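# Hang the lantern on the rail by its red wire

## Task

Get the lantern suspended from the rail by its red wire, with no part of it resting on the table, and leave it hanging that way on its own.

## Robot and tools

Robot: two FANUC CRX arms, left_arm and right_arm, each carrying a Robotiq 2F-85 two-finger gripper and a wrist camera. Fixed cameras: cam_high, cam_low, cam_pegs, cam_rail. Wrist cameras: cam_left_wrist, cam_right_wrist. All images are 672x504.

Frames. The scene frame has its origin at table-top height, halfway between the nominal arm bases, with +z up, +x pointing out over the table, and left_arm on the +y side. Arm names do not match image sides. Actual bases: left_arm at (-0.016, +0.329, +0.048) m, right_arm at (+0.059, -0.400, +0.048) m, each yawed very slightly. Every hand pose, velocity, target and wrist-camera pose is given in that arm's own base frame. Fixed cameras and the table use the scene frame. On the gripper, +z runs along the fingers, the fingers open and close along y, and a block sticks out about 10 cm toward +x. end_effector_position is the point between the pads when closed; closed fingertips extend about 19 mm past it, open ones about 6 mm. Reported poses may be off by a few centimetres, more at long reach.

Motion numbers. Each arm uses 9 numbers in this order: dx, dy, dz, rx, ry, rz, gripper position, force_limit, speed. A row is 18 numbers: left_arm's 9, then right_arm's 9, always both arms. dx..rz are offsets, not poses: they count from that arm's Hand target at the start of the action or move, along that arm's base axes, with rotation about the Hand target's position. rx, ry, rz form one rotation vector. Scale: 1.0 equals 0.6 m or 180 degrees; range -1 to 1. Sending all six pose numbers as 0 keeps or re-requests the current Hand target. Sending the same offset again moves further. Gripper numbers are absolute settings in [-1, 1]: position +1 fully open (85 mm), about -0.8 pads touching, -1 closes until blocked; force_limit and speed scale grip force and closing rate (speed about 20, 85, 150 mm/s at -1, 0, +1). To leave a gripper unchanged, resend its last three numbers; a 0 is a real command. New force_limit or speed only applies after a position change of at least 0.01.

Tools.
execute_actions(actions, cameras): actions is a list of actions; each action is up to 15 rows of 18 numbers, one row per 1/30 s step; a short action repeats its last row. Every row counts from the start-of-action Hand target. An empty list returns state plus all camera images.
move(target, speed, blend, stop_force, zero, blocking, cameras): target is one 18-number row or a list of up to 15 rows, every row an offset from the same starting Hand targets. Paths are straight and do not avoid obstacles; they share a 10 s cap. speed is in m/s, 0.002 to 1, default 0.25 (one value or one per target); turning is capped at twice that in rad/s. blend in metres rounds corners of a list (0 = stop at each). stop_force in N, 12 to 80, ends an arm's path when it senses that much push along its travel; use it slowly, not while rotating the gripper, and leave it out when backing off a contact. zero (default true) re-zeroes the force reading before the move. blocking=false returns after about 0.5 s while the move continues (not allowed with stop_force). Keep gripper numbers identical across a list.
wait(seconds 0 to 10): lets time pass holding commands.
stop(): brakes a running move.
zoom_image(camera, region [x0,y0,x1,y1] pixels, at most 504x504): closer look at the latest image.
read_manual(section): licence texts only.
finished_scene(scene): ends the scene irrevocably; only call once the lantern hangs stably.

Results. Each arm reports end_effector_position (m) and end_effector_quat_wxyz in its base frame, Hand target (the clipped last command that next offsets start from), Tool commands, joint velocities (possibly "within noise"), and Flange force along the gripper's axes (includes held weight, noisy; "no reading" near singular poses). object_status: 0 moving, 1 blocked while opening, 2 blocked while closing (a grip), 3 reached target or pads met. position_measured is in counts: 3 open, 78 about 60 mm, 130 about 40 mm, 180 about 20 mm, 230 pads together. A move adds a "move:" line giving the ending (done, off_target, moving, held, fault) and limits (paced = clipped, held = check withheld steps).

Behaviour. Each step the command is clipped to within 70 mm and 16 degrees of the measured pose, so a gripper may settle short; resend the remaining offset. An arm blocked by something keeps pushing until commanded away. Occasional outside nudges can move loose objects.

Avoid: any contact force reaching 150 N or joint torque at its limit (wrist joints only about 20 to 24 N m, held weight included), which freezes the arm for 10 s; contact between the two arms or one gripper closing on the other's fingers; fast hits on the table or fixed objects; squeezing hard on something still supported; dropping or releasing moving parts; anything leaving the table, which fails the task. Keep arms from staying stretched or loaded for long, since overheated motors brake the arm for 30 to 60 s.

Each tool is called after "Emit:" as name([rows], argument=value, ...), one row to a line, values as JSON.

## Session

Emit:
execute_actions(actions=[])

Scene clock: 0.00 s.
left_arm: end_effector_position=(+0.3805, -0.0038, +0.0989) position_measured=3 object_status=3 end_effector_quat_wxyz=(-0.070, -0.431, +0.881, -0.181) | right_arm: end_effector_position=(+0.4787, +0.3955, +0.2839) position_measured=3 object_status=3 end_effector_quat_wxyz=(+0.281, +0.830, -0.178, +0.448)
Joint positions: left_arm=[0.62 -0.028 -0.633 0.36 -1.196 0.118] | right_arm=[1.247 0.564 0.073 0.955 -1.704 1.28]
Joint velocities: within noise
Flange force (N): no reading
Hand target: left_arm +0.3805, -0.0038, +0.0989; -0.070, -0.431, +0.881, -0.181 | right_arm +0.4787, +0.3955, +0.2839; +0.281, +0.830, -0.178, +0.448
Tool commands: left_gripper/position=+1.0 left_gripper/force_limit=+1.0 left_gripper/speed=+1.0 right_gripper/position=+1.0 right_gripper/force_limit=+1.0 right_gripper/speed=+1.0
camera_calibration:
cam_left_wrist: T_world_to_cam=[[-0.784918, 0.568311, -0.246834, 0.325719], [0.577531, 0.815351, 0.0407507, -0.202576], [0.224416, -0.110568, -0.968201, 0.140669], [0, 0, 0, 1]] pos_world=[0.341088, -0.00438589, 0.224849]
cam_right_wrist: T_world_to_cam=[[-0.569285, -0.756199, 0.322612, 0.48841], [-0.709684, 0.2539, -0.657178, 0.442366], [0.415046, -0.603074, -0.681204, 0.362592], [0, 0, 0, 1]] pos_world=[0.441492, 0.475687, 0.380146]

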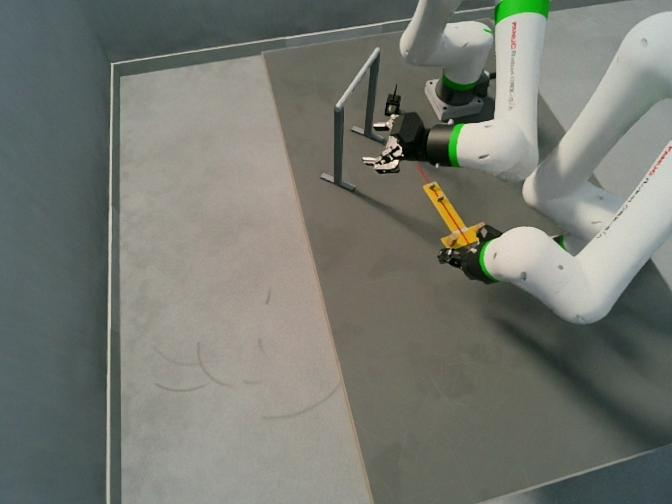

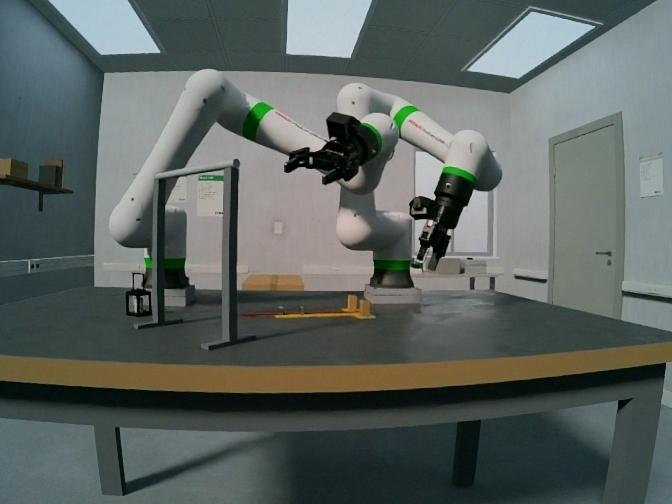

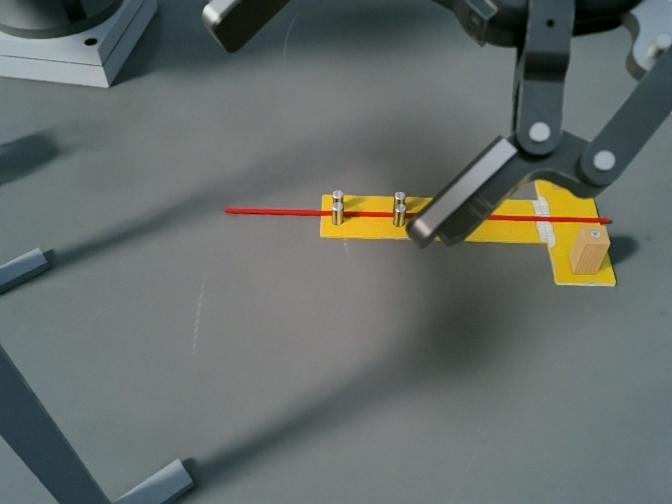

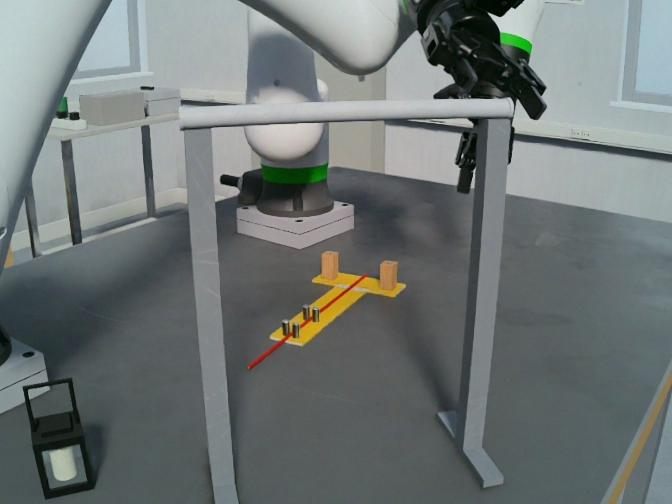

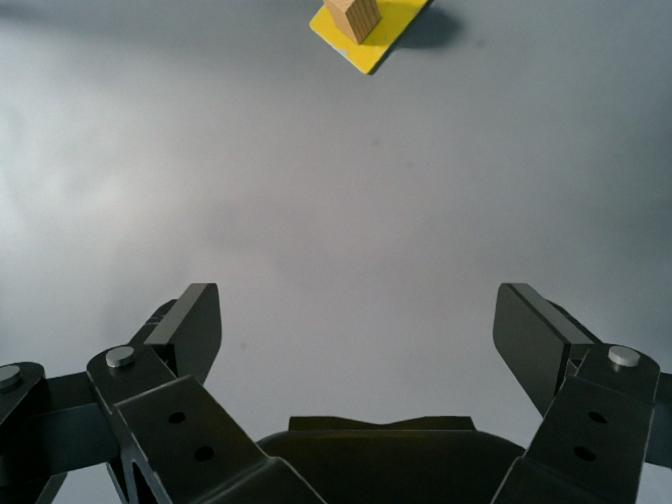

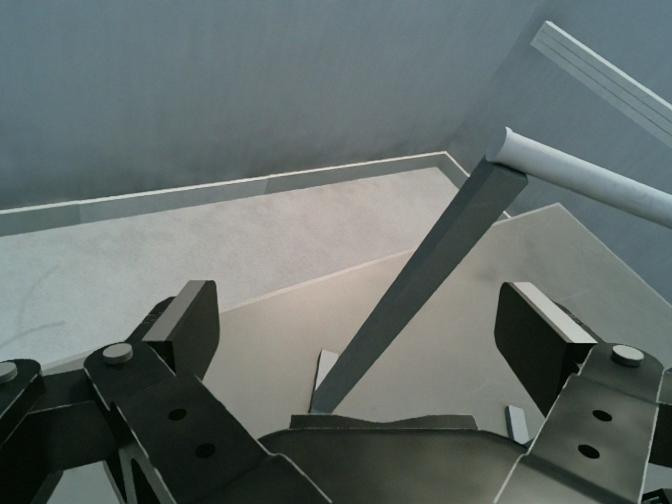

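Emit:
move([
  [-0.256,-0.245,0.06,0.035,-0.298,-0.665,0.3,1,0,-0.29,-0.229,-0.2,0.354,0.1055,-0.289,0,-1,-1],
], cameras=["cam_pegs","cam_left_wrist","cam_right_wrist"])

Scene clock: 6.60 s.
left_arm: end_effector_position=(+0.2269, -0.1508, +0.1349) position_measured=91 object_status=3 end_effector_quat_wxyz=(+0.167, +0.618, +0.755, -0.138) | right_arm: end_effector_position=(+0.3047, +0.2581, +0.1639) position_measured=129 object_status=3 end_effector_quat_wxyz=(-0.001, +0.751, -0.660, +0.000)
Joint positions: left_arm=[0.523 -0.691 -1.006 0.417 -1.42 -1.993] | right_arm=[1.034 -0.09 -0.365 0 -1.293 0.666]
Flange force (N): left_arm=no reading | right_arm=[-5.7 -3.4 -1.6]
Hand target: left_arm +0.2269, -0.1508, +0.1349; +0.167, +0.618, +0.755, -0.138 | right_arm +0.3047, +0.2581, +0.1639; -0.001, +0.751, -0.660, +0.000
Off the commanded pose: left_arm 0.000 m, 0 deg | right_arm 0.000 m, 0 deg.
move: done
camera_calibration:
cam_left_wrist: T_world_to_cam=[[0.979467, 0.201335, 0.0104359, -0.192788], [0.137055, -0.702929, 0.69793, -0.213136], [0.147854, -0.682169, -0.716089, 0.0908897], [0, 0, 0, 1]] pos_world=[0.204602, -0.0490026, 0.215851]
cam_right_wrist: T_world_to_cam=[[-0.991039, -0.128938, 0.034894, 0.338036], [-0.110623, 0.93866, 0.32662, -0.245615], [-0.0748673, 0.319833, -0.944511, 0.224419], [0, 0, 0, 1]] pos_world=[0.324638, 0.202358, 0.280394]
Images, in order (width x height): cam_pegs 672x504, cam_left_wrist 672x504, cam_right_wrist 672x504.

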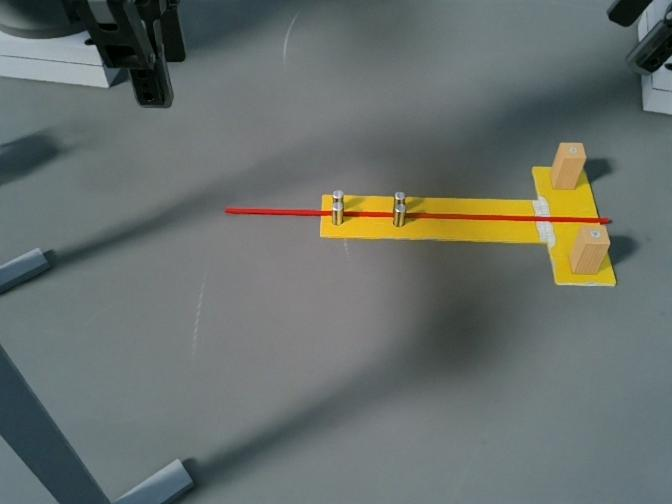

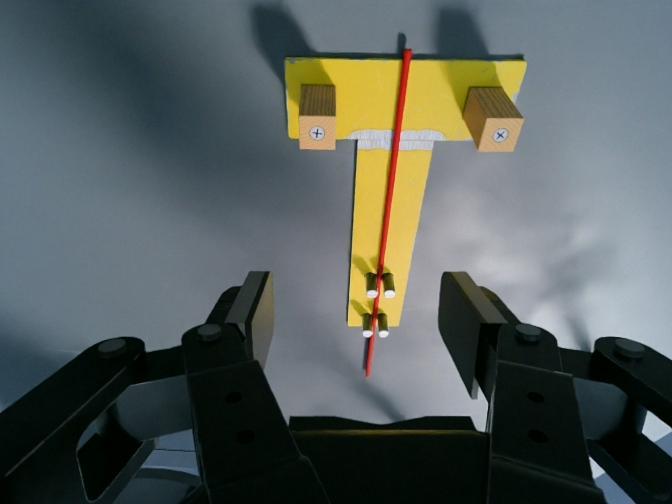

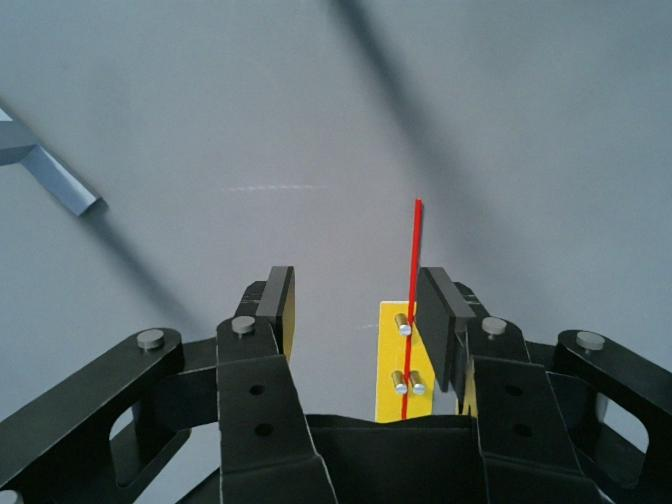

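Emit:
move([
  [-0.0125,-0.0287,-0.246,0,0,0,0.3,1,0,0,0,0,0,0,0,0,-1,-1],
  [-0.0125,-0.0287,-0.246,0,0,0,-1,1,0,0,0,0,0,0,0,0,-1,-1],
  [0.0875,-0.062,-0.246,0,0,0,-1,1,0,0,0,0,0,0,0,0,-1,-1],
], speed=0.1, cameras=["cam_pegs","cam_left_wrist","cam_right_wrist"])

Scene clock: 10.63 s.
left_arm: end_effector_position=(+0.2795, -0.1880, -0.0126) position_measured=182 object_status=2 end_effector_quat_wxyz=(+0.167, +0.618, +0.755, -0.138) | right_arm: end_effector_position=(+0.3047, +0.2581, +0.1639) position_measured=129 object_status=3 end_effector_quat_wxyz=(-0.001, +0.751, -0.660, +0.000)
Joint positions: left_arm=[0.15 -0.141 -1.162 0.747 -0.672 -2.144] | right_arm=[1.034 -0.09 -0.366 0 -1.293 0.666]
Flange force (N): left_arm=no reading | right_arm=[-5.5 -3.4 -1.9]
Hand target: left_arm +0.2794, -0.1880, -0.0127; +0.167, +0.618, +0.755, -0.138 | right_arm +0.3047, +0.2581, +0.1639; -0.001, +0.751, -0.660, +0.000
Off the commanded pose: left_arm 0.000 m, 0 deg | right_arm 0.000 m, 0 deg.
move: done; target 2's new numbers were sent with left_arm's hand 0.001 m and 6 deg from that target
camera_calibration:
cam_left_wrist: T_world_to_cam=[[0.979438, 0.201468, 0.0105766, -0.235269], [0.13705, -0.70291, 0.69795, -0.143548], [0.148049, -0.682149, -0.716068, -0.047936], [0, 0, 0, 1]] pos_world=[0.257201, -0.0862017, 0.0683523]
cam_right_wrist: T_world_to_cam=[[-0.991039, -0.128938, 0.034894, 0.338036], [-0.110623, 0.93866, 0.32662, -0.245615], [-0.0748673, 0.319833, -0.944511, 0.224419], [0, 0, 0, 1]] pos_world=[0.324638, 0.202358, 0.280394]
Images, in order (width x height): cam_pegs 672x504, cam_left_wrist 672x504, cam_right_wrist 672x504.

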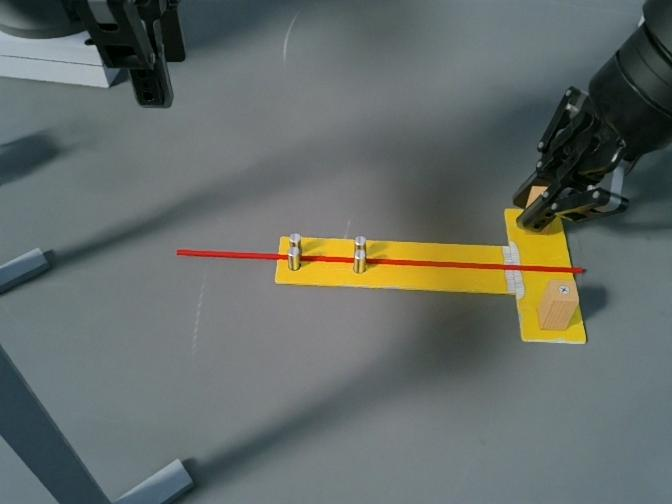

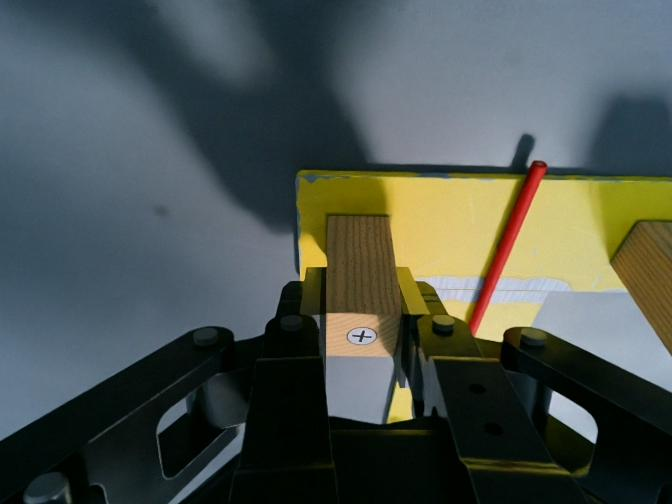

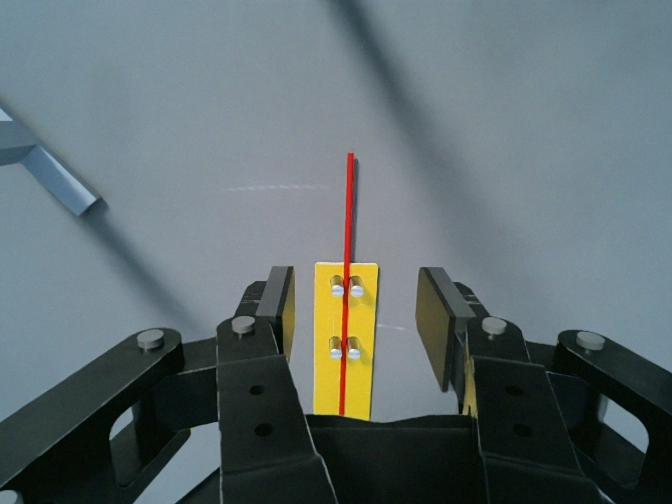

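Emit:
move([
  [0,0,0,0,0,0,-1,1,0,-0.014,-0.0138,-0.26,0,0,0,0,-1,-1],
  [0,0,0,0,0,0,-1,1,0,-0.014,-0.0138,-0.315,0,0,0,0,-1,-1],
  [0,0,0,0,0,0,-1,1,0,-0.014,-0.0138,-0.315,0,0,0,-1,-0.5,-1],
], speed=[0.2,0.07,0.07], cameras=["cam_right_wrist"])

Scene clock: 15.00 s.
left_arm: end_effector_position=(+0.2794, -0.1880, -0.0127) position_measured=182 object_status=2 end_effector_quat_wxyz=(+0.167, +0.618, +0.755, -0.138) | right_arm: end_effector_position=(+0.2963, +0.2498, -0.0251) position_measured=222 object_status=0 end_effector_quat_wxyz=(-0.001, +0.751, -0.660, +0.000)
Joint positions: left_arm=[0.15 -0.141 -1.162 0.747 -0.672 -2.144] | right_arm=[1.042 0.146 -0.637 0 -0.786 0.658]
Flange force (N): left_arm=no reading | right_arm=[-5.2 -4.2 2.3]
Hand target: left_arm +0.2794, -0.1880, -0.0127; +0.167, +0.618, +0.755, -0.138 | right_arm +0.2963, +0.2498, -0.0251; -0.001, +0.751, -0.660, +0.000
Off the commanded pose: left_arm 0.000 m, 0 deg | right_arm 0.000 m, 0 deg.
move: done
camera_calibration:
cam_right_wrist: T_world_to_cam=[[-0.991039, -0.128938, 0.034894, 0.335236], [-0.110623, 0.93866, 0.32662, -0.177022], [-0.0748673, 0.319833, -0.944511, 0.0479325], [0, 0, 0, 1]] pos_world=[0.316238, 0.194058, 0.091394]
Images, in order (width x height): cam_right_wrist 672x504.

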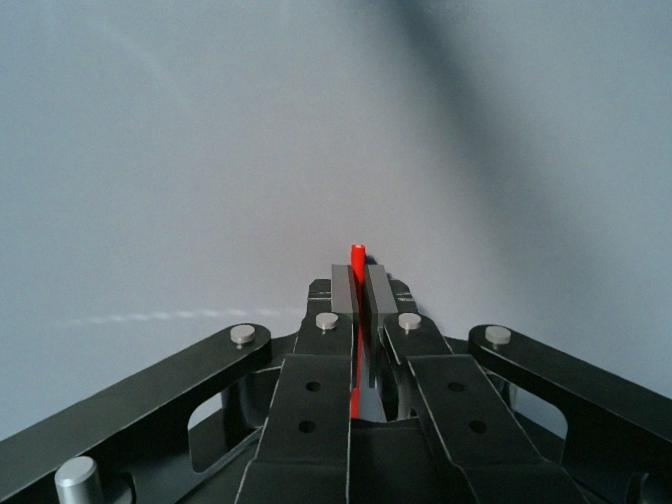

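Emit:
move([
  [0,0,0,0,0,0,-1,1,0,-0.0438,-0.0008,0,0,0,-0.111,-1,-0.5,-1],
  [0,0,0,0,0,0,-1,1,0,-0.0938,0.0205,0,0,0,-0.25,-1,-0.5,-1],
  [0,0,0,0,0,0,-1,1,0,-0.13,0.0602,0,0,0,-0.389,-1,-0.5,-1],
  [0,0,0,0,0,0,-1,1,0,-0.1438,0.1112,0,0,0,-0.528,-1,-0.5,-1],
  [0,0,0,0,0,0,-1,1,0,-0.1358,0.162,0,0,0,-0.667,-1,-0.5,-1],
], speed=0.13, blend=0.006)

Emit:
move([
  [0,0,0,0,0,0,-1,1,0,0.0275,0.0425,0,0,0,-0.139,-1,-0.5,-1],
  [0,0,0,0,0,0,-1,1,0,0.0425,-0.087,0,0,0,-0.125,-1,-0.5,-1],
], speed=0.1, cameras=["cam_pegs","cam_left_wrist","cam_right_wrist"])

Scene clock: 24.17 s.
left_arm: end_effector_position=(+0.2794, -0.1880, -0.0127) position_measured=182 object_status=2 end_effector_quat_wxyz=(+0.167, +0.618, +0.755, -0.138) | right_arm: end_effector_position=(+0.2148, +0.3470, -0.0251) position_measured=222 object_status=2 end_effector_quat_wxyz=(+0.001, +0.196, +0.981, -0.001)
Joint positions: left_arm=[0.15 -0.141 -1.162 0.747 -0.672 -2.144] | right_arm=[1.342 0.194 -0.579 0.002 -0.799 -1.739]
Flange force (N): left_arm=no reading | right_arm=[1.1 2.0 2.2]
Hand target: left_arm +0.2794, -0.1880, -0.0127; +0.167, +0.618, +0.755, -0.138 | right_arm +0.2148, +0.3470, -0.0251; +0.001, +0.196, +0.981, -0.001
Off the commanded pose: left_arm 0.000 m, 0 deg | right_arm 0.000 m, 0 deg.
move: done

Scene clock: 27.67 s.
left_arm: end_effector_position=(+0.2794, -0.1880, -0.0127) position_measured=182 object_status=2 end_effector_quat_wxyz=(+0.167, +0.618, +0.755, -0.138) | right_arm: end_effector_position=(+0.2404, +0.2949, -0.0250) position_measured=222 object_status=2 end_effector_quat_wxyz=(+0.001, +0.384, +0.923, -0.001)
Joint positions: left_arm=[0.15 -0.141 -1.162 0.747 -0.672 -2.144] | right_arm=[1.237 0.132 -0.654 0.002 -0.786 -2.026]
Flange force (N): left_arm=no reading | right_arm=[3.8 5.9 2.4]
Hand target: left_arm +0.2794, -0.1880, -0.0127; +0.167, +0.618, +0.755, -0.138 | right_arm +0.2403, +0.2948, -0.0251; +0.001, +0.384, +0.923, -0.001
Off the commanded pose: left_arm 0.000 m, 0 deg | right_arm 0.000 m, 0 deg.
move: done
camera_calibration:
cam_left_wrist: T_world_to_cam=[[0.979455, 0.201386, 0.0105198, -0.235178], [0.137043, -0.702971, 0.69789, -0.143464], [0.147941, -0.682111, -0.716127, -0.0479583], [0, 0, 0, 1]] pos_world=[0.257102, -0.0862025, 0.068252]
cam_right_wrist: T_world_to_cam=[[0.708305, 0.705037, 0.0350205, -0.3688], [0.658551, -0.677839, 0.32687, 0.0662448], [0.254194, -0.208461, -0.94442, 0.106025], [0, 0, 0, 1]] pos_world=[0.190646, 0.327023, 0.0913942]
Images, in order (width x height): cam_pegs 672x504, cam_left_wrist 672x504, cam_right_wrist 672x504.

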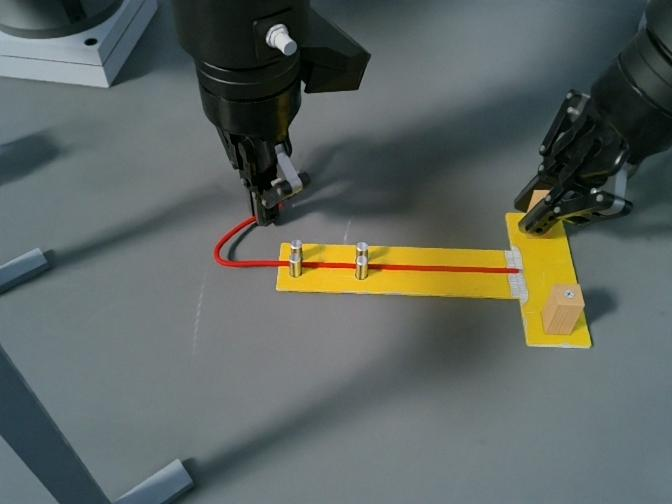

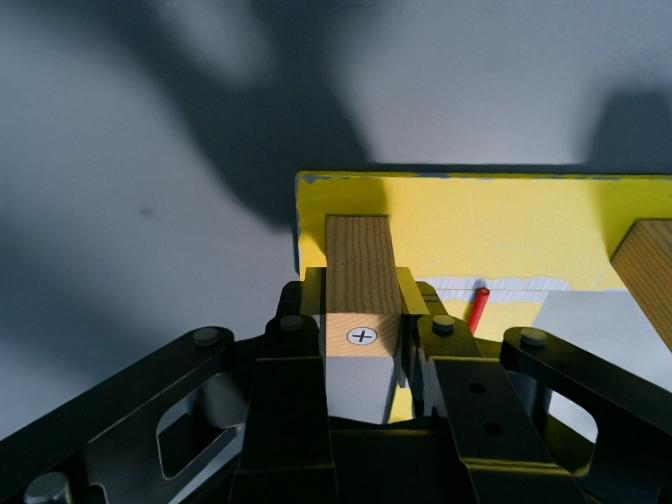

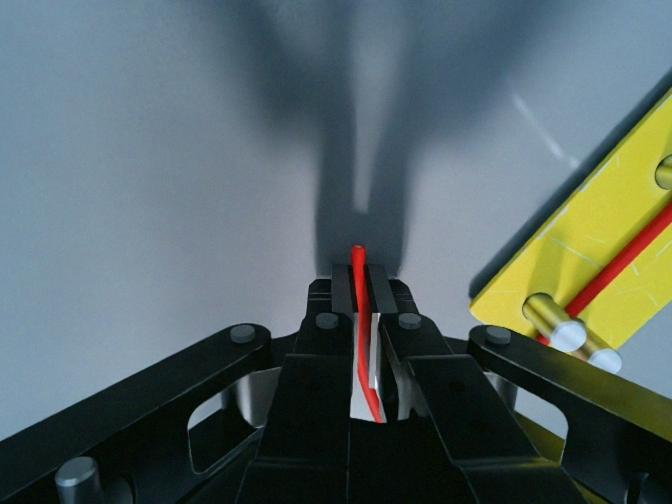

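Emit:
move([
  [0,0,0,0,0,0,-1,1,0,0,0,0,0,0,0,-0.4,-1,-1],
  [0,0,0,0,0,0,-1,1,0,0,0,0.15,0,0,0,-0.4,-1,-1],
  [0,0,0,0,0,0,-1,1,0,0.057,0.236,0.13,0,0,0.788,-0.4,-1,-1],
  [0,0,0,0,0,0,-1,1,0,0.057,0.236,0.06,0,0,0.788,-0.4,-1,-1],
], cameras=["cam_pegs","cam_right_wrist"], speed=0.35)

Scene clock: 34.33 s.
left_arm: end_effector_position=(+0.2794, -0.1880, -0.0127) position_measured=182 object_status=2 end_effector_quat_wxyz=(+0.167, +0.618, +0.755, -0.138) | right_arm: end_effector_position=(+0.2745, +0.4364, +0.0109) position_measured=179 object_status=3 end_effector_quat_wxyz=(-0.001, +0.747, -0.665, +0.000)
Joint positions: left_arm=[0.15 -0.141 -1.162 0.747 -0.672 -2.144] | right_arm=[1.264 0.361 -0.245 0 -0.962 0.423]
Flange force (N): left_arm=no reading | right_arm=[-8.6 -3.8 2.6]
Hand target: left_arm +0.2794, -0.1880, -0.0127; +0.167, +0.618, +0.755, -0.138 | right_arm +0.2745, +0.4364, +0.0109; -0.001, +0.747, -0.665, +0.000
Off the commanded pose: left_arm 0.000 m, 0 deg | right_arm 0.000 m, 0 deg.
move: done
camera_calibration:
cam_right_wrist: T_world_to_cam=[[-0.992568, -0.116567, 0.0349496, 0.331383], [-0.0988887, 0.939966, 0.326626, -0.37015], [-0.0709253, 0.320742, -0.944507, 0.0191369], [0, 0, 0, 1]] pos_world=[0.293673, 0.380419, 0.127394]
Images, in order (width x height): cam_pegs 672x504, cam_right_wrist 672x504.

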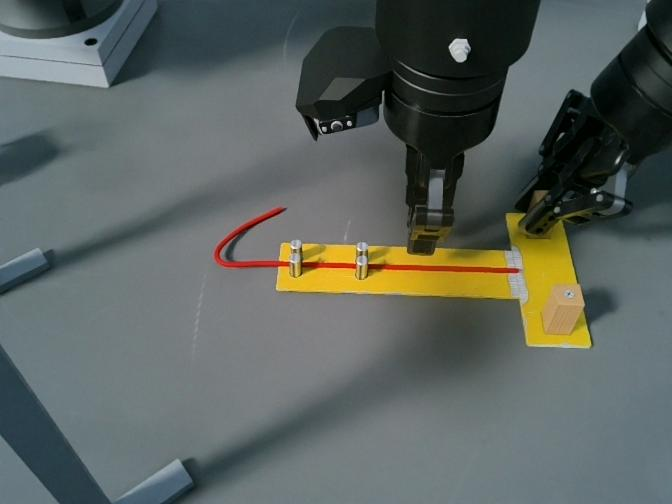

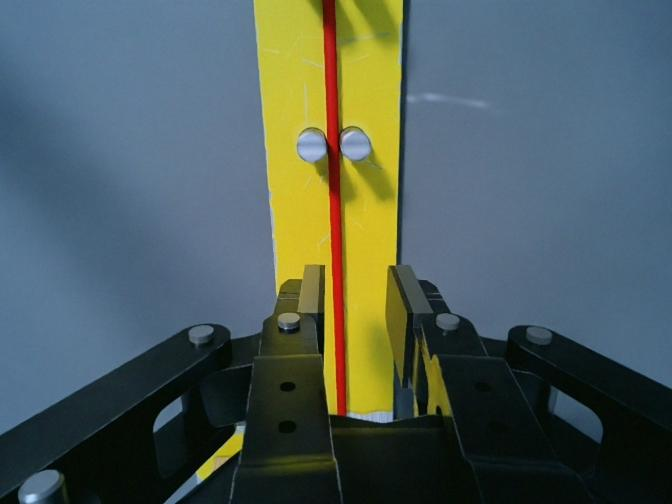

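Emit:
move([
  [0,0,0,0,0,0,-1,1,0,0.009,0,0,0,0,0.012,-0.4,-1,-1],
  [0,0,0,0,0,0,-1,1,0,0.009,0,-0.0545,0,0,0.012,-0.4,-1,-1],
  [0,0,0,0,0,0,-1,1,0,0.009,0,-0.0545,0,0,0.012,-1,-0.5,-1],
], speed=0.06, cameras=["cam_right_wrist"])

Scene clock: 37.20 s.
left_arm: end_effector_position=(+0.2794, -0.1880, -0.0127) position_measured=182 object_status=2 end_effector_quat_wxyz=(+0.167, +0.618, +0.755, -0.138) | right_arm: end_effector_position=(+0.2799, +0.4364, -0.0218) position_measured=223 object_status=0 end_effector_quat_wxyz=(-0.001, +0.760, -0.650, +0.000)
Joint positions: left_arm=[0.15 -0.141 -1.162 0.747 -0.672 -2.144] | right_arm=[1.254 0.417 -0.26 0 -0.892 0.471]
Flange force (N): left_arm=no reading | right_arm=[-8.0 -4.6 2.2]
Hand target: left_arm +0.2794, -0.1880, -0.0127; +0.167, +0.618, +0.755, -0.138 | right_arm +0.2799, +0.4364, -0.0218; -0.001, +0.760, -0.650, +0.000
Off the commanded pose: left_arm 0.000 m, 0 deg | right_arm 0.000 m, 0 deg.
move: done
camera_calibration:
cam_right_wrist: T_world_to_cam=[[-0.987489, -0.153759, 0.0349794, 0.352802], [-0.134111, 0.935603, 0.326591, -0.347208], [-0.082943, 0.317814, -0.944518, -0.00673434], [0, 0, 0, 1]] pos_world=[0.301265, 0.381236, 0.0946936]
Images, in order (width x height): cam_right_wrist 672x504.

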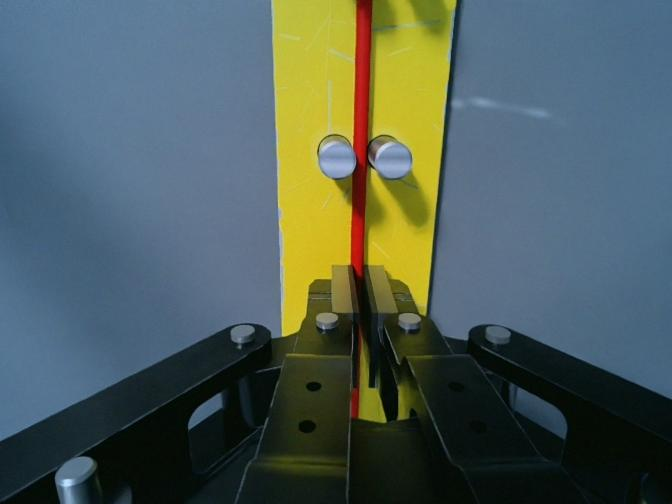

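Emit:
move([
  [0,0,0,0,0,0,-1,1,0,0,0,0,0,0,0,-0.55,-0.5,-1],
  [0,0,0,0,0,0,-1,1,0,-0.003,0.022,0,0,0,0,-0.55,-0.5,-1],
  [0,0,0,0,0,0,-1,1,0,-0.003,0.022,0,0,0,0,-1,-0.5,-1],
], speed=0.06, cameras=["cam_right_wrist"])

Scene clock: 39.67 s.
left_arm: end_effector_position=(+0.2794, -0.1880, -0.0127) position_measured=182 object_status=2 end_effector_quat_wxyz=(+0.167, +0.618, +0.755, -0.138) | right_arm: end_effector_position=(+0.2781, +0.4496, -0.0218) position_measured=223 object_status=0 end_effector_quat_wxyz=(-0.001, +0.760, -0.650, +0.000)
Joint positions: left_arm=[0.15 -0.141 -1.162 0.747 -0.672 -2.144] | right_arm=[1.265 0.438 -0.229 0 -0.902 0.46]
Flange force (N): left_arm=no reading | right_arm=[-9.0 -2.2 3.1]
Hand target: left_arm +0.2794, -0.1880, -0.0127; +0.167, +0.618, +0.755, -0.138 | right_arm +0.2781, +0.4496, -0.0218; -0.001, +0.760, -0.650, +0.000
Off the commanded pose: left_arm 0.000 m, 0 deg | right_arm 0.000 m, 0 deg.
move: done
camera_calibration:
cam_right_wrist: T_world_to_cam=[[-0.987476, -0.153851, 0.0349469, 0.35309], [-0.134208, 0.935588, 0.326593, -0.359765], [-0.0829425, 0.317812, -0.944519, -0.0110783], [0, 0, 0, 1]] pos_world=[0.299465, 0.394436, 0.0946937]
Images, in order (width x height): cam_right_wrist 672x504.

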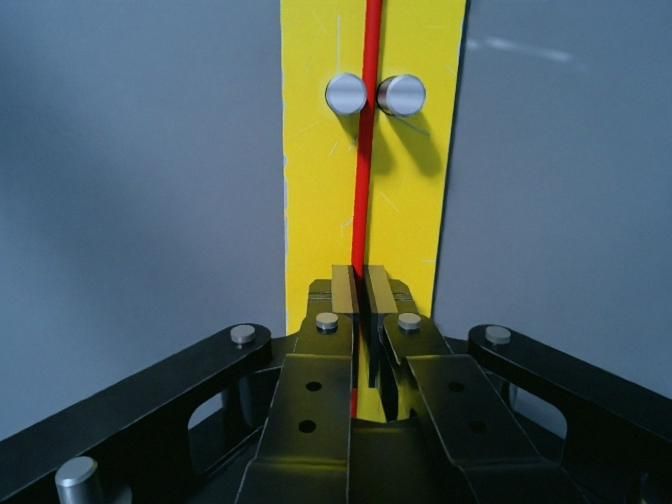

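Emit:
move([
  [0,0,0,0,0,0,-1,1,0,0.0338,0.0022,0,0,0,-0.111,-1,-0.5,-1],
  [0,0,0,0,0,0,-1,1,0,0.0725,-0.014,0,0,0,-0.25,-1,-0.5,-1],
  [0,0,0,0,0,0,-1,1,0,0.1005,-0.0433,0,0,0,-0.389,-1,-0.5,-1],
  [0,0,0,0,0,0,-1,1,0,0.113,-0.0812,0,0,0,-0.528,-1,-0.5,-1],
  [0,0,0,0,0,0,-1,1,0,0.1077,-0.1198,0,0,0,-0.667,-1,-0.5,-1],
], speed=0.14, blend=0.006)

Emit:
move([
  [0,0,0,0,0,0,-1,1,0,-0.022,-0.034,0,0,0,-0.16,-1,-0.5,-1],
  [0,0,0,0,0,0,-1,1,0,-0.013,-0.023,0,0,0,-0.05,-1,-0.5,-1],
], speed=0.1, cameras=["cam_pegs","cam_right_wrist"])

Scene clock: 48.03 s.
left_arm: end_effector_position=(+0.2794, -0.1880, -0.0127) position_measured=182 object_status=2 end_effector_quat_wxyz=(+0.167, +0.618, +0.755, -0.138) | right_arm: end_effector_position=(+0.3427, +0.3777, -0.0218) position_measured=223 object_status=2 end_effector_quat_wxyz=(+0.001, +0.184, +0.983, -0.001)
Joint positions: left_arm=[0.15 -0.141 -1.162 0.747 -0.672 -2.144] | right_arm=[1.093 0.401 -0.284 0.002 -0.887 -1.464]
Flange force (N): left_arm=no reading | right_arm=[17.5 16.1 -2.1]
Hand target: left_arm +0.2794, -0.1880, -0.0127; +0.167, +0.618, +0.755, -0.138 | right_arm +0.3428, +0.3777, -0.0218; +0.001, +0.184, +0.983, -0.001
Off the commanded pose: left_arm 0.000 m, 0 deg | right_arm 0.000 m, 0 deg.
move: done

Scene clock: 52.83 s.
left_arm: end_effector_position=(+0.2794, -0.1880, -0.0127) position_measured=182 object_status=2 end_effector_quat_wxyz=(+0.167, +0.618, +0.755, -0.138) | right_arm: end_effector_position=(+0.3351, +0.3639, -0.0217) position_measured=223 object_status=2 end_effector_quat_wxyz=(+0.001, +0.260, +0.966, -0.001)
Joint positions: left_arm=[0.15 -0.141 -1.162 0.747 -0.672 -2.144] | right_arm=[1.094 0.37 -0.33 0.003 -0.872 -1.622]
Flange force (N): left_arm=no reading | right_arm=[19.5 13.9 -1.0]
Hand target: left_arm +0.2794, -0.1880, -0.0127; +0.167, +0.618, +0.755, -0.138 | right_arm +0.3350, +0.3639, -0.0218; +0.001, +0.260, +0.965, -0.001
Off the commanded pose: left_arm 0.000 m, 0 deg | right_arm 0.000 m, 0 deg.
move: done
camera_calibration:
cam_right_wrist: T_world_to_cam=[[0.502584, 0.863821, 0.034957, -0.473532], [0.811059, -0.485115, 0.326874, -0.0716386], [0.299319, -0.13593, -0.944421, 0.0579449], [0, 0, 0, 1]] pos_world=[0.278749, 0.38217, 0.0946944]
Images, in order (width x height): cam_pegs 672x504, cam_right_wrist 672x504.

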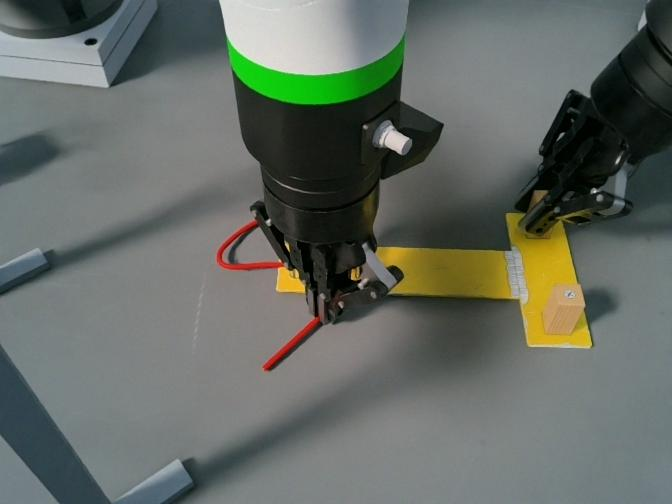

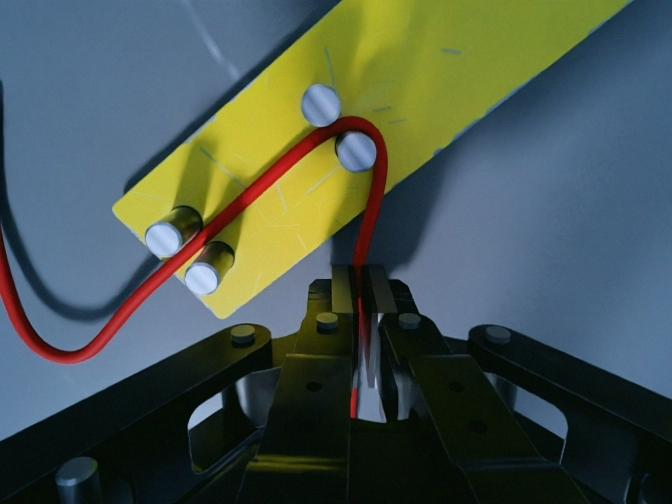

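Emit:
move([
  [0,0,0,0,0,0,-1,1,0,0,0,0,0,0,0,-0.5,-1,-1],
  [0,0,0,0,0,0,-1,1,0,0,0,0.13,0,0,0,-0.4,-1,-1],
  [0,0,0,0,0,0,-1,1,0,-0.0738,-0.013,0.12,0,0,0.709,-0.4,-1,-1],
  [0,0,0,0,0,0,-1,1,0,-0.0738,-0.013,0.055,0,0,0.709,-0.4,-1,-1],
], speed=[0.1,0.2,0.35,0.2], cameras=["cam_pegs","cam_right_wrist"])

Scene clock: 59.73 s.
left_arm: end_effector_position=(+0.2794, -0.1880, -0.0127) position_measured=182 object_status=2 end_effector_quat_wxyz=(+0.167, +0.618, +0.755, -0.138) | right_arm: end_effector_position=(+0.2906, +0.3562, +0.0112) position_measured=179 object_status=3 end_effector_quat_wxyz=(-0.001, +0.751, -0.660, +0.000)
Joint positions: left_arm=[0.15 -0.141 -1.162 0.747 -0.672 -2.144] | right_arm=[1.173 0.24 -0.408 0 -0.92 0.527]
Flange force (N): left_arm=no reading | right_arm=[-7.0 -3.6 1.9]
Hand target: left_arm +0.2794, -0.1880, -0.0127; +0.167, +0.618, +0.755, -0.138 | right_arm +0.2907, +0.3561, +0.0112; -0.001, +0.751, -0.660, +0.000
Off the commanded pose: left_arm 0.000 m, 0 deg | right_arm 0.000 m, 0 deg.
move: done
camera_calibration:
cam_right_wrist: T_world_to_cam=[[-0.991042, -0.128877, 0.0350092, 0.342008], [-0.110518, 0.938627, 0.326748, -0.289421], [-0.074971, 0.319952, -0.944463, 0.0477515], [0, 0, 0, 1]] pos_world=[0.310538, 0.300457, 0.127694]
Images, in order (width x height): cam_pegs 672x504, cam_right_wrist 672x504.

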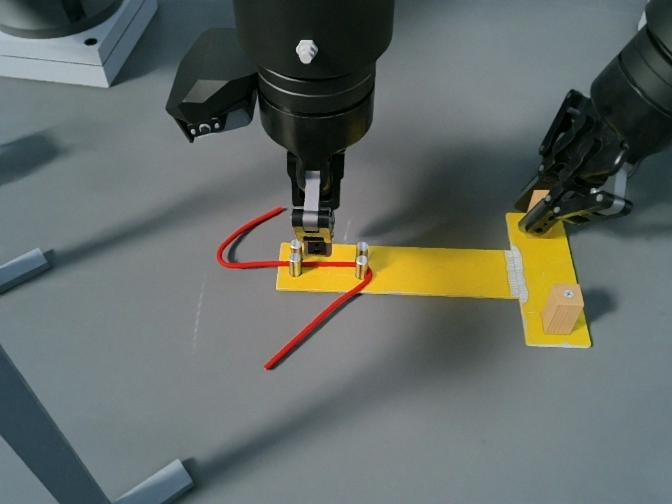

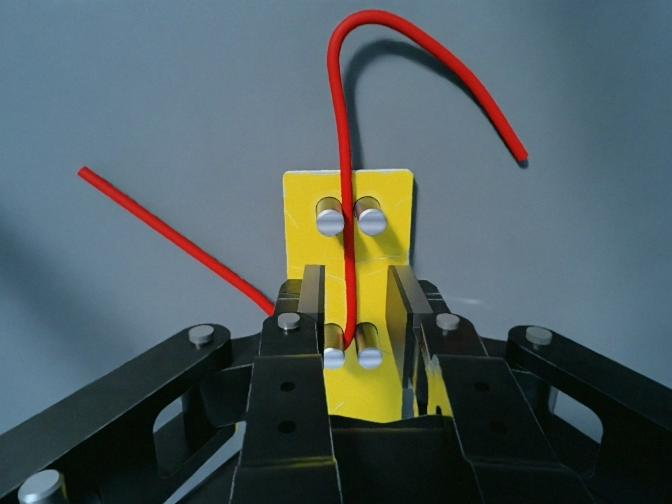

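Emit:
move([
  [0,0,0,0,0,0,-1,1,0,0.003,0.002,-0.0515,0,0,0.01,-0.4,-1,-1],
  [0,0,0,0,0,0,-1,1,0,0.003,0.002,-0.0515,0,0,0.01,-1,0.5,-1],
  [0,0,0,0,0,0,-1,1,0,0.003,0.002,0.02,0,0,0.01,-1,0.5,-1],
], speed=0.04, cameras=["cam_right_wrist","cam_pegs"])

Scene clock: 63.93 s.
left_arm: end_effector_position=(+0.2794, -0.1880, -0.0127) position_measured=182 object_status=2 end_effector_quat_wxyz=(+0.167, +0.618, +0.755, -0.138) | right_arm: end_effector_position=(+0.2925, +0.3573, +0.0232) position_measured=228 object_status=2 end_effector_quat_wxyz=(-0.001, +0.762, -0.648, +0.000)
Joint positions: left_arm=[0.15 -0.141 -1.162 0.747 -0.672 -2.144] | right_arm=[1.17 0.226 -0.392 0 -0.951 0.562]
Flange force (N): left_arm=no reading | right_arm=[-7.0 -4.6 1.7]
Hand target: left_arm +0.2794, -0.1880, -0.0127; +0.167, +0.618, +0.755, -0.138 | right_arm +0.2925, +0.3573, +0.0232; -0.001, +0.762, -0.648, +0.000
Off the commanded pose: left_arm 0.000 m, 0 deg | right_arm 0.000 m, 0 deg.
move: done
camera_calibration:
cam_right_wrist: T_world_to_cam=[[-0.986499, -0.159999, 0.0349328, 0.353386], [-0.140037, 0.934728, 0.326608, -0.284159], [-0.0849095, 0.317306, -0.944514, 0.0627093], [0, 0, 0, 1]] pos_world=[0.314147, 0.302255, 0.139694]
Images, in order (width x height): cam_pegs 672x504, cam_right_wrist 672x504.

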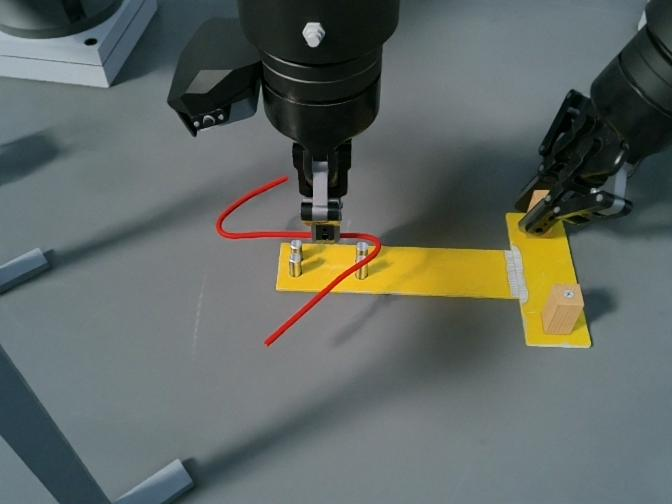

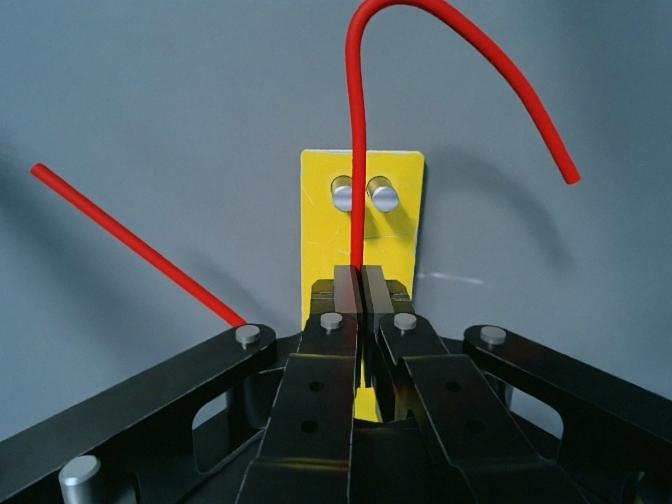

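Emit:
move([
  [0,0,0,0,0,0,0.3,1,0,0,0,0.1,0,0,0,-1,0.5,-1],
  [0,0.06,0.2,0,0,0,-0.2,1,-0.8,0.199,-0.0355,0.4955,0,0,-0.0994,-1,0.5,-1],
  [0.174,-0.172,0.519,-0.398,0.349,0.323,-0.2,1,-0.8,0.199,-0.0355,0.4955,0,0,-0.0994,-1,0.5,-1],
], cameras=["cam_left_wrist","cam_right_wrist"])

Scene clock: 72.30 s.
left_arm: end_effector_position=(+0.3838, -0.2912, +0.2987) position_measured=154 object_status=3 end_effector_quat_wxyz=(+0.130, -0.131, +0.695, -0.695) | right_arm: end_effector_position=(+0.4119, +0.3360, +0.3205) position_measured=228 object_status=2 end_effector_quat_wxyz=(+0.001, -0.652, +0.759, +0.000)
Joint positions: left_arm=[-0.244 -0.185 -1.148 2.096 -1.234 -1.053] | right_arm=[0.932 0.215 0.325 0 -1.679 0.488]
Flange force (N): left_arm=no reading | right_arm=[-8.4 -4.7 -4.2]
Hand target: left_arm +0.3838, -0.2912, +0.2987; +0.130, -0.131, +0.695, -0.695 | right_arm +0.4119, +0.3360, +0.3205; +0.001, -0.652, +0.759, +0.000
Off the commanded pose: left_arm 0.000 m, 0 deg | right_arm 0.000 m, 0 deg.
move: done
camera_calibration:
cam_left_wrist: T_world_to_cam=[[-0.00512269, 0.0136748, -0.999893, 0.305149], [0.760512, 0.649305, 0.00498375, -0.0862044], [0.649304, -0.760405, -0.013726, -0.335814], [0, 0, 0, 1]] pos_world=[0.285168, -0.203555, 0.300937]
cam_right_wrist: T_world_to_cam=[[-0.987948, 0.150793, 0.0349423, 0.353464], [0.153888, 0.932533, 0.32665, -0.464975], [0.0166717, 0.328091, -0.944499, 0.31494], [0, 0, 0, 1]] pos_world=[0.415507, 0.276976, 0.436994]
Images, in order (width x height): cam_left_wrist 672x504, cam_right_wrist 672x504.

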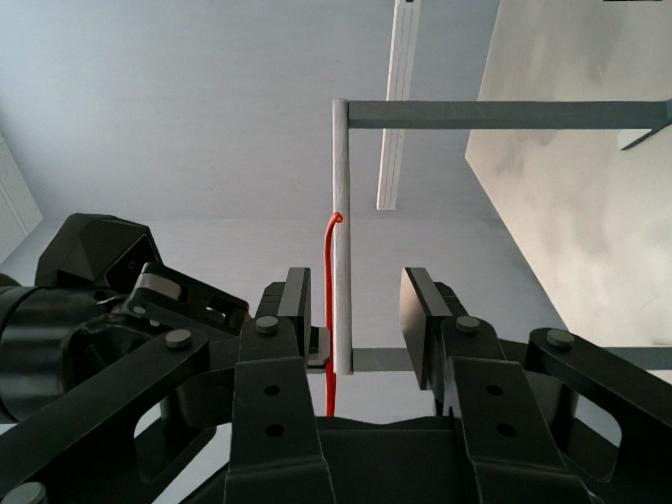

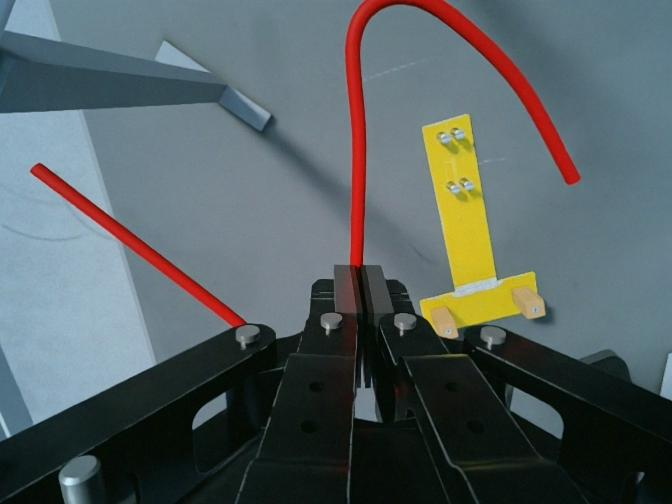

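Emit:
move([
  [0.0645,-0.187,-0.002,0,0,0,-0.2,1,-0.8,0,0,0,0,0,0,-1,0.5,-1],
], speed=0.08, cameras=["cam_left_wrist","cam_right_wrist"])

Scene clock: 74.33 s.
left_arm: end_effector_position=(+0.4225, -0.4034, +0.2975) position_measured=154 object_status=3 end_effector_quat_wxyz=(+0.130, -0.131, +0.695, -0.695) | right_arm: end_effector_position=(+0.4119, +0.3360, +0.3205) position_measured=228 object_status=2 end_effector_quat_wxyz=(+0.001, -0.652, +0.759, +0.000)
Joint positions: left_arm=[-0.674 -0.021 -0.945 2.513 -1.021 -1.207] | right_arm=[0.932 0.215 0.325 0 -1.679 0.488]
Flange force (N): left_arm=[2.9 -2.3 -2.0] | right_arm=[-9.3 -5.7 -4.5]
Hand target: left_arm +0.4225, -0.4034, +0.2975; +0.130, -0.131, +0.695, -0.695 | right_arm +0.4119, +0.3360, +0.3205; +0.001, -0.652, +0.759, +0.000
Off the commanded pose: left_arm 0.000 m, 0 deg | right_arm 0.000 m, 0 deg.
move: done
camera_calibration:
cam_left_wrist: T_world_to_cam=[[-0.00512269, 0.0136748, -0.999893, 0.305682], [0.760512, 0.649305, 0.00498375, -0.0427783], [0.649304, -0.760405, -0.013726, -0.446276], [0, 0, 0, 1]] pos_world=[0.323868, -0.315755, 0.299737]
cam_right_wrist: T_world_to_cam=[[-0.987948, 0.150793, 0.0349423, 0.353464], [0.153888, 0.932533, 0.32665, -0.464975], [0.0166717, 0.328091, -0.944499, 0.31494], [0, 0, 0, 1]] pos_world=[0.415507, 0.276976, 0.436994]
Images, in order (width x height): cam_left_wrist 672x504, cam_right_wrist 672x504.

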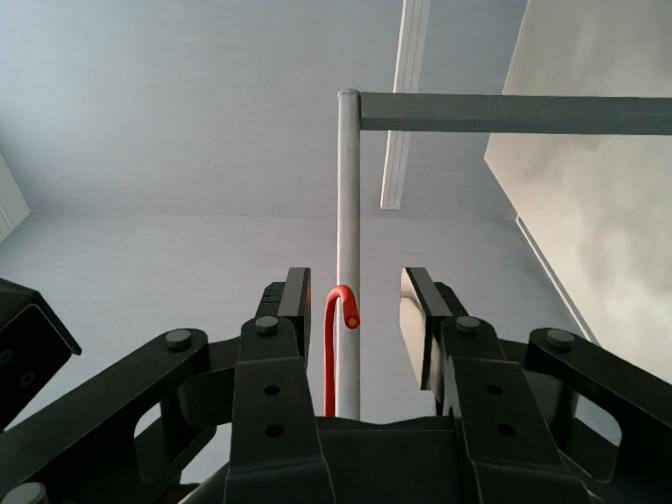

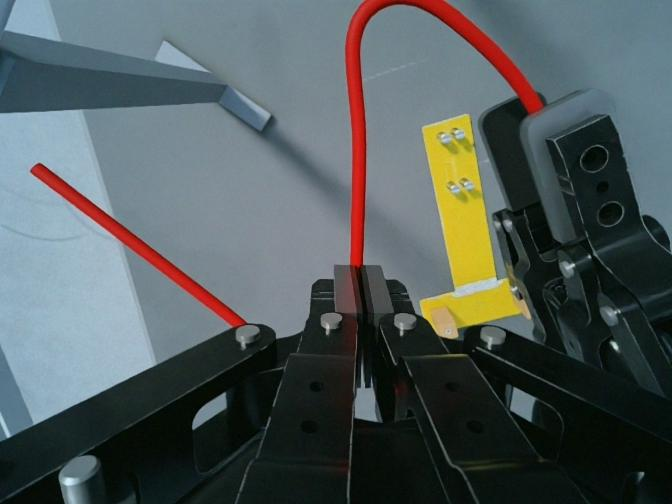

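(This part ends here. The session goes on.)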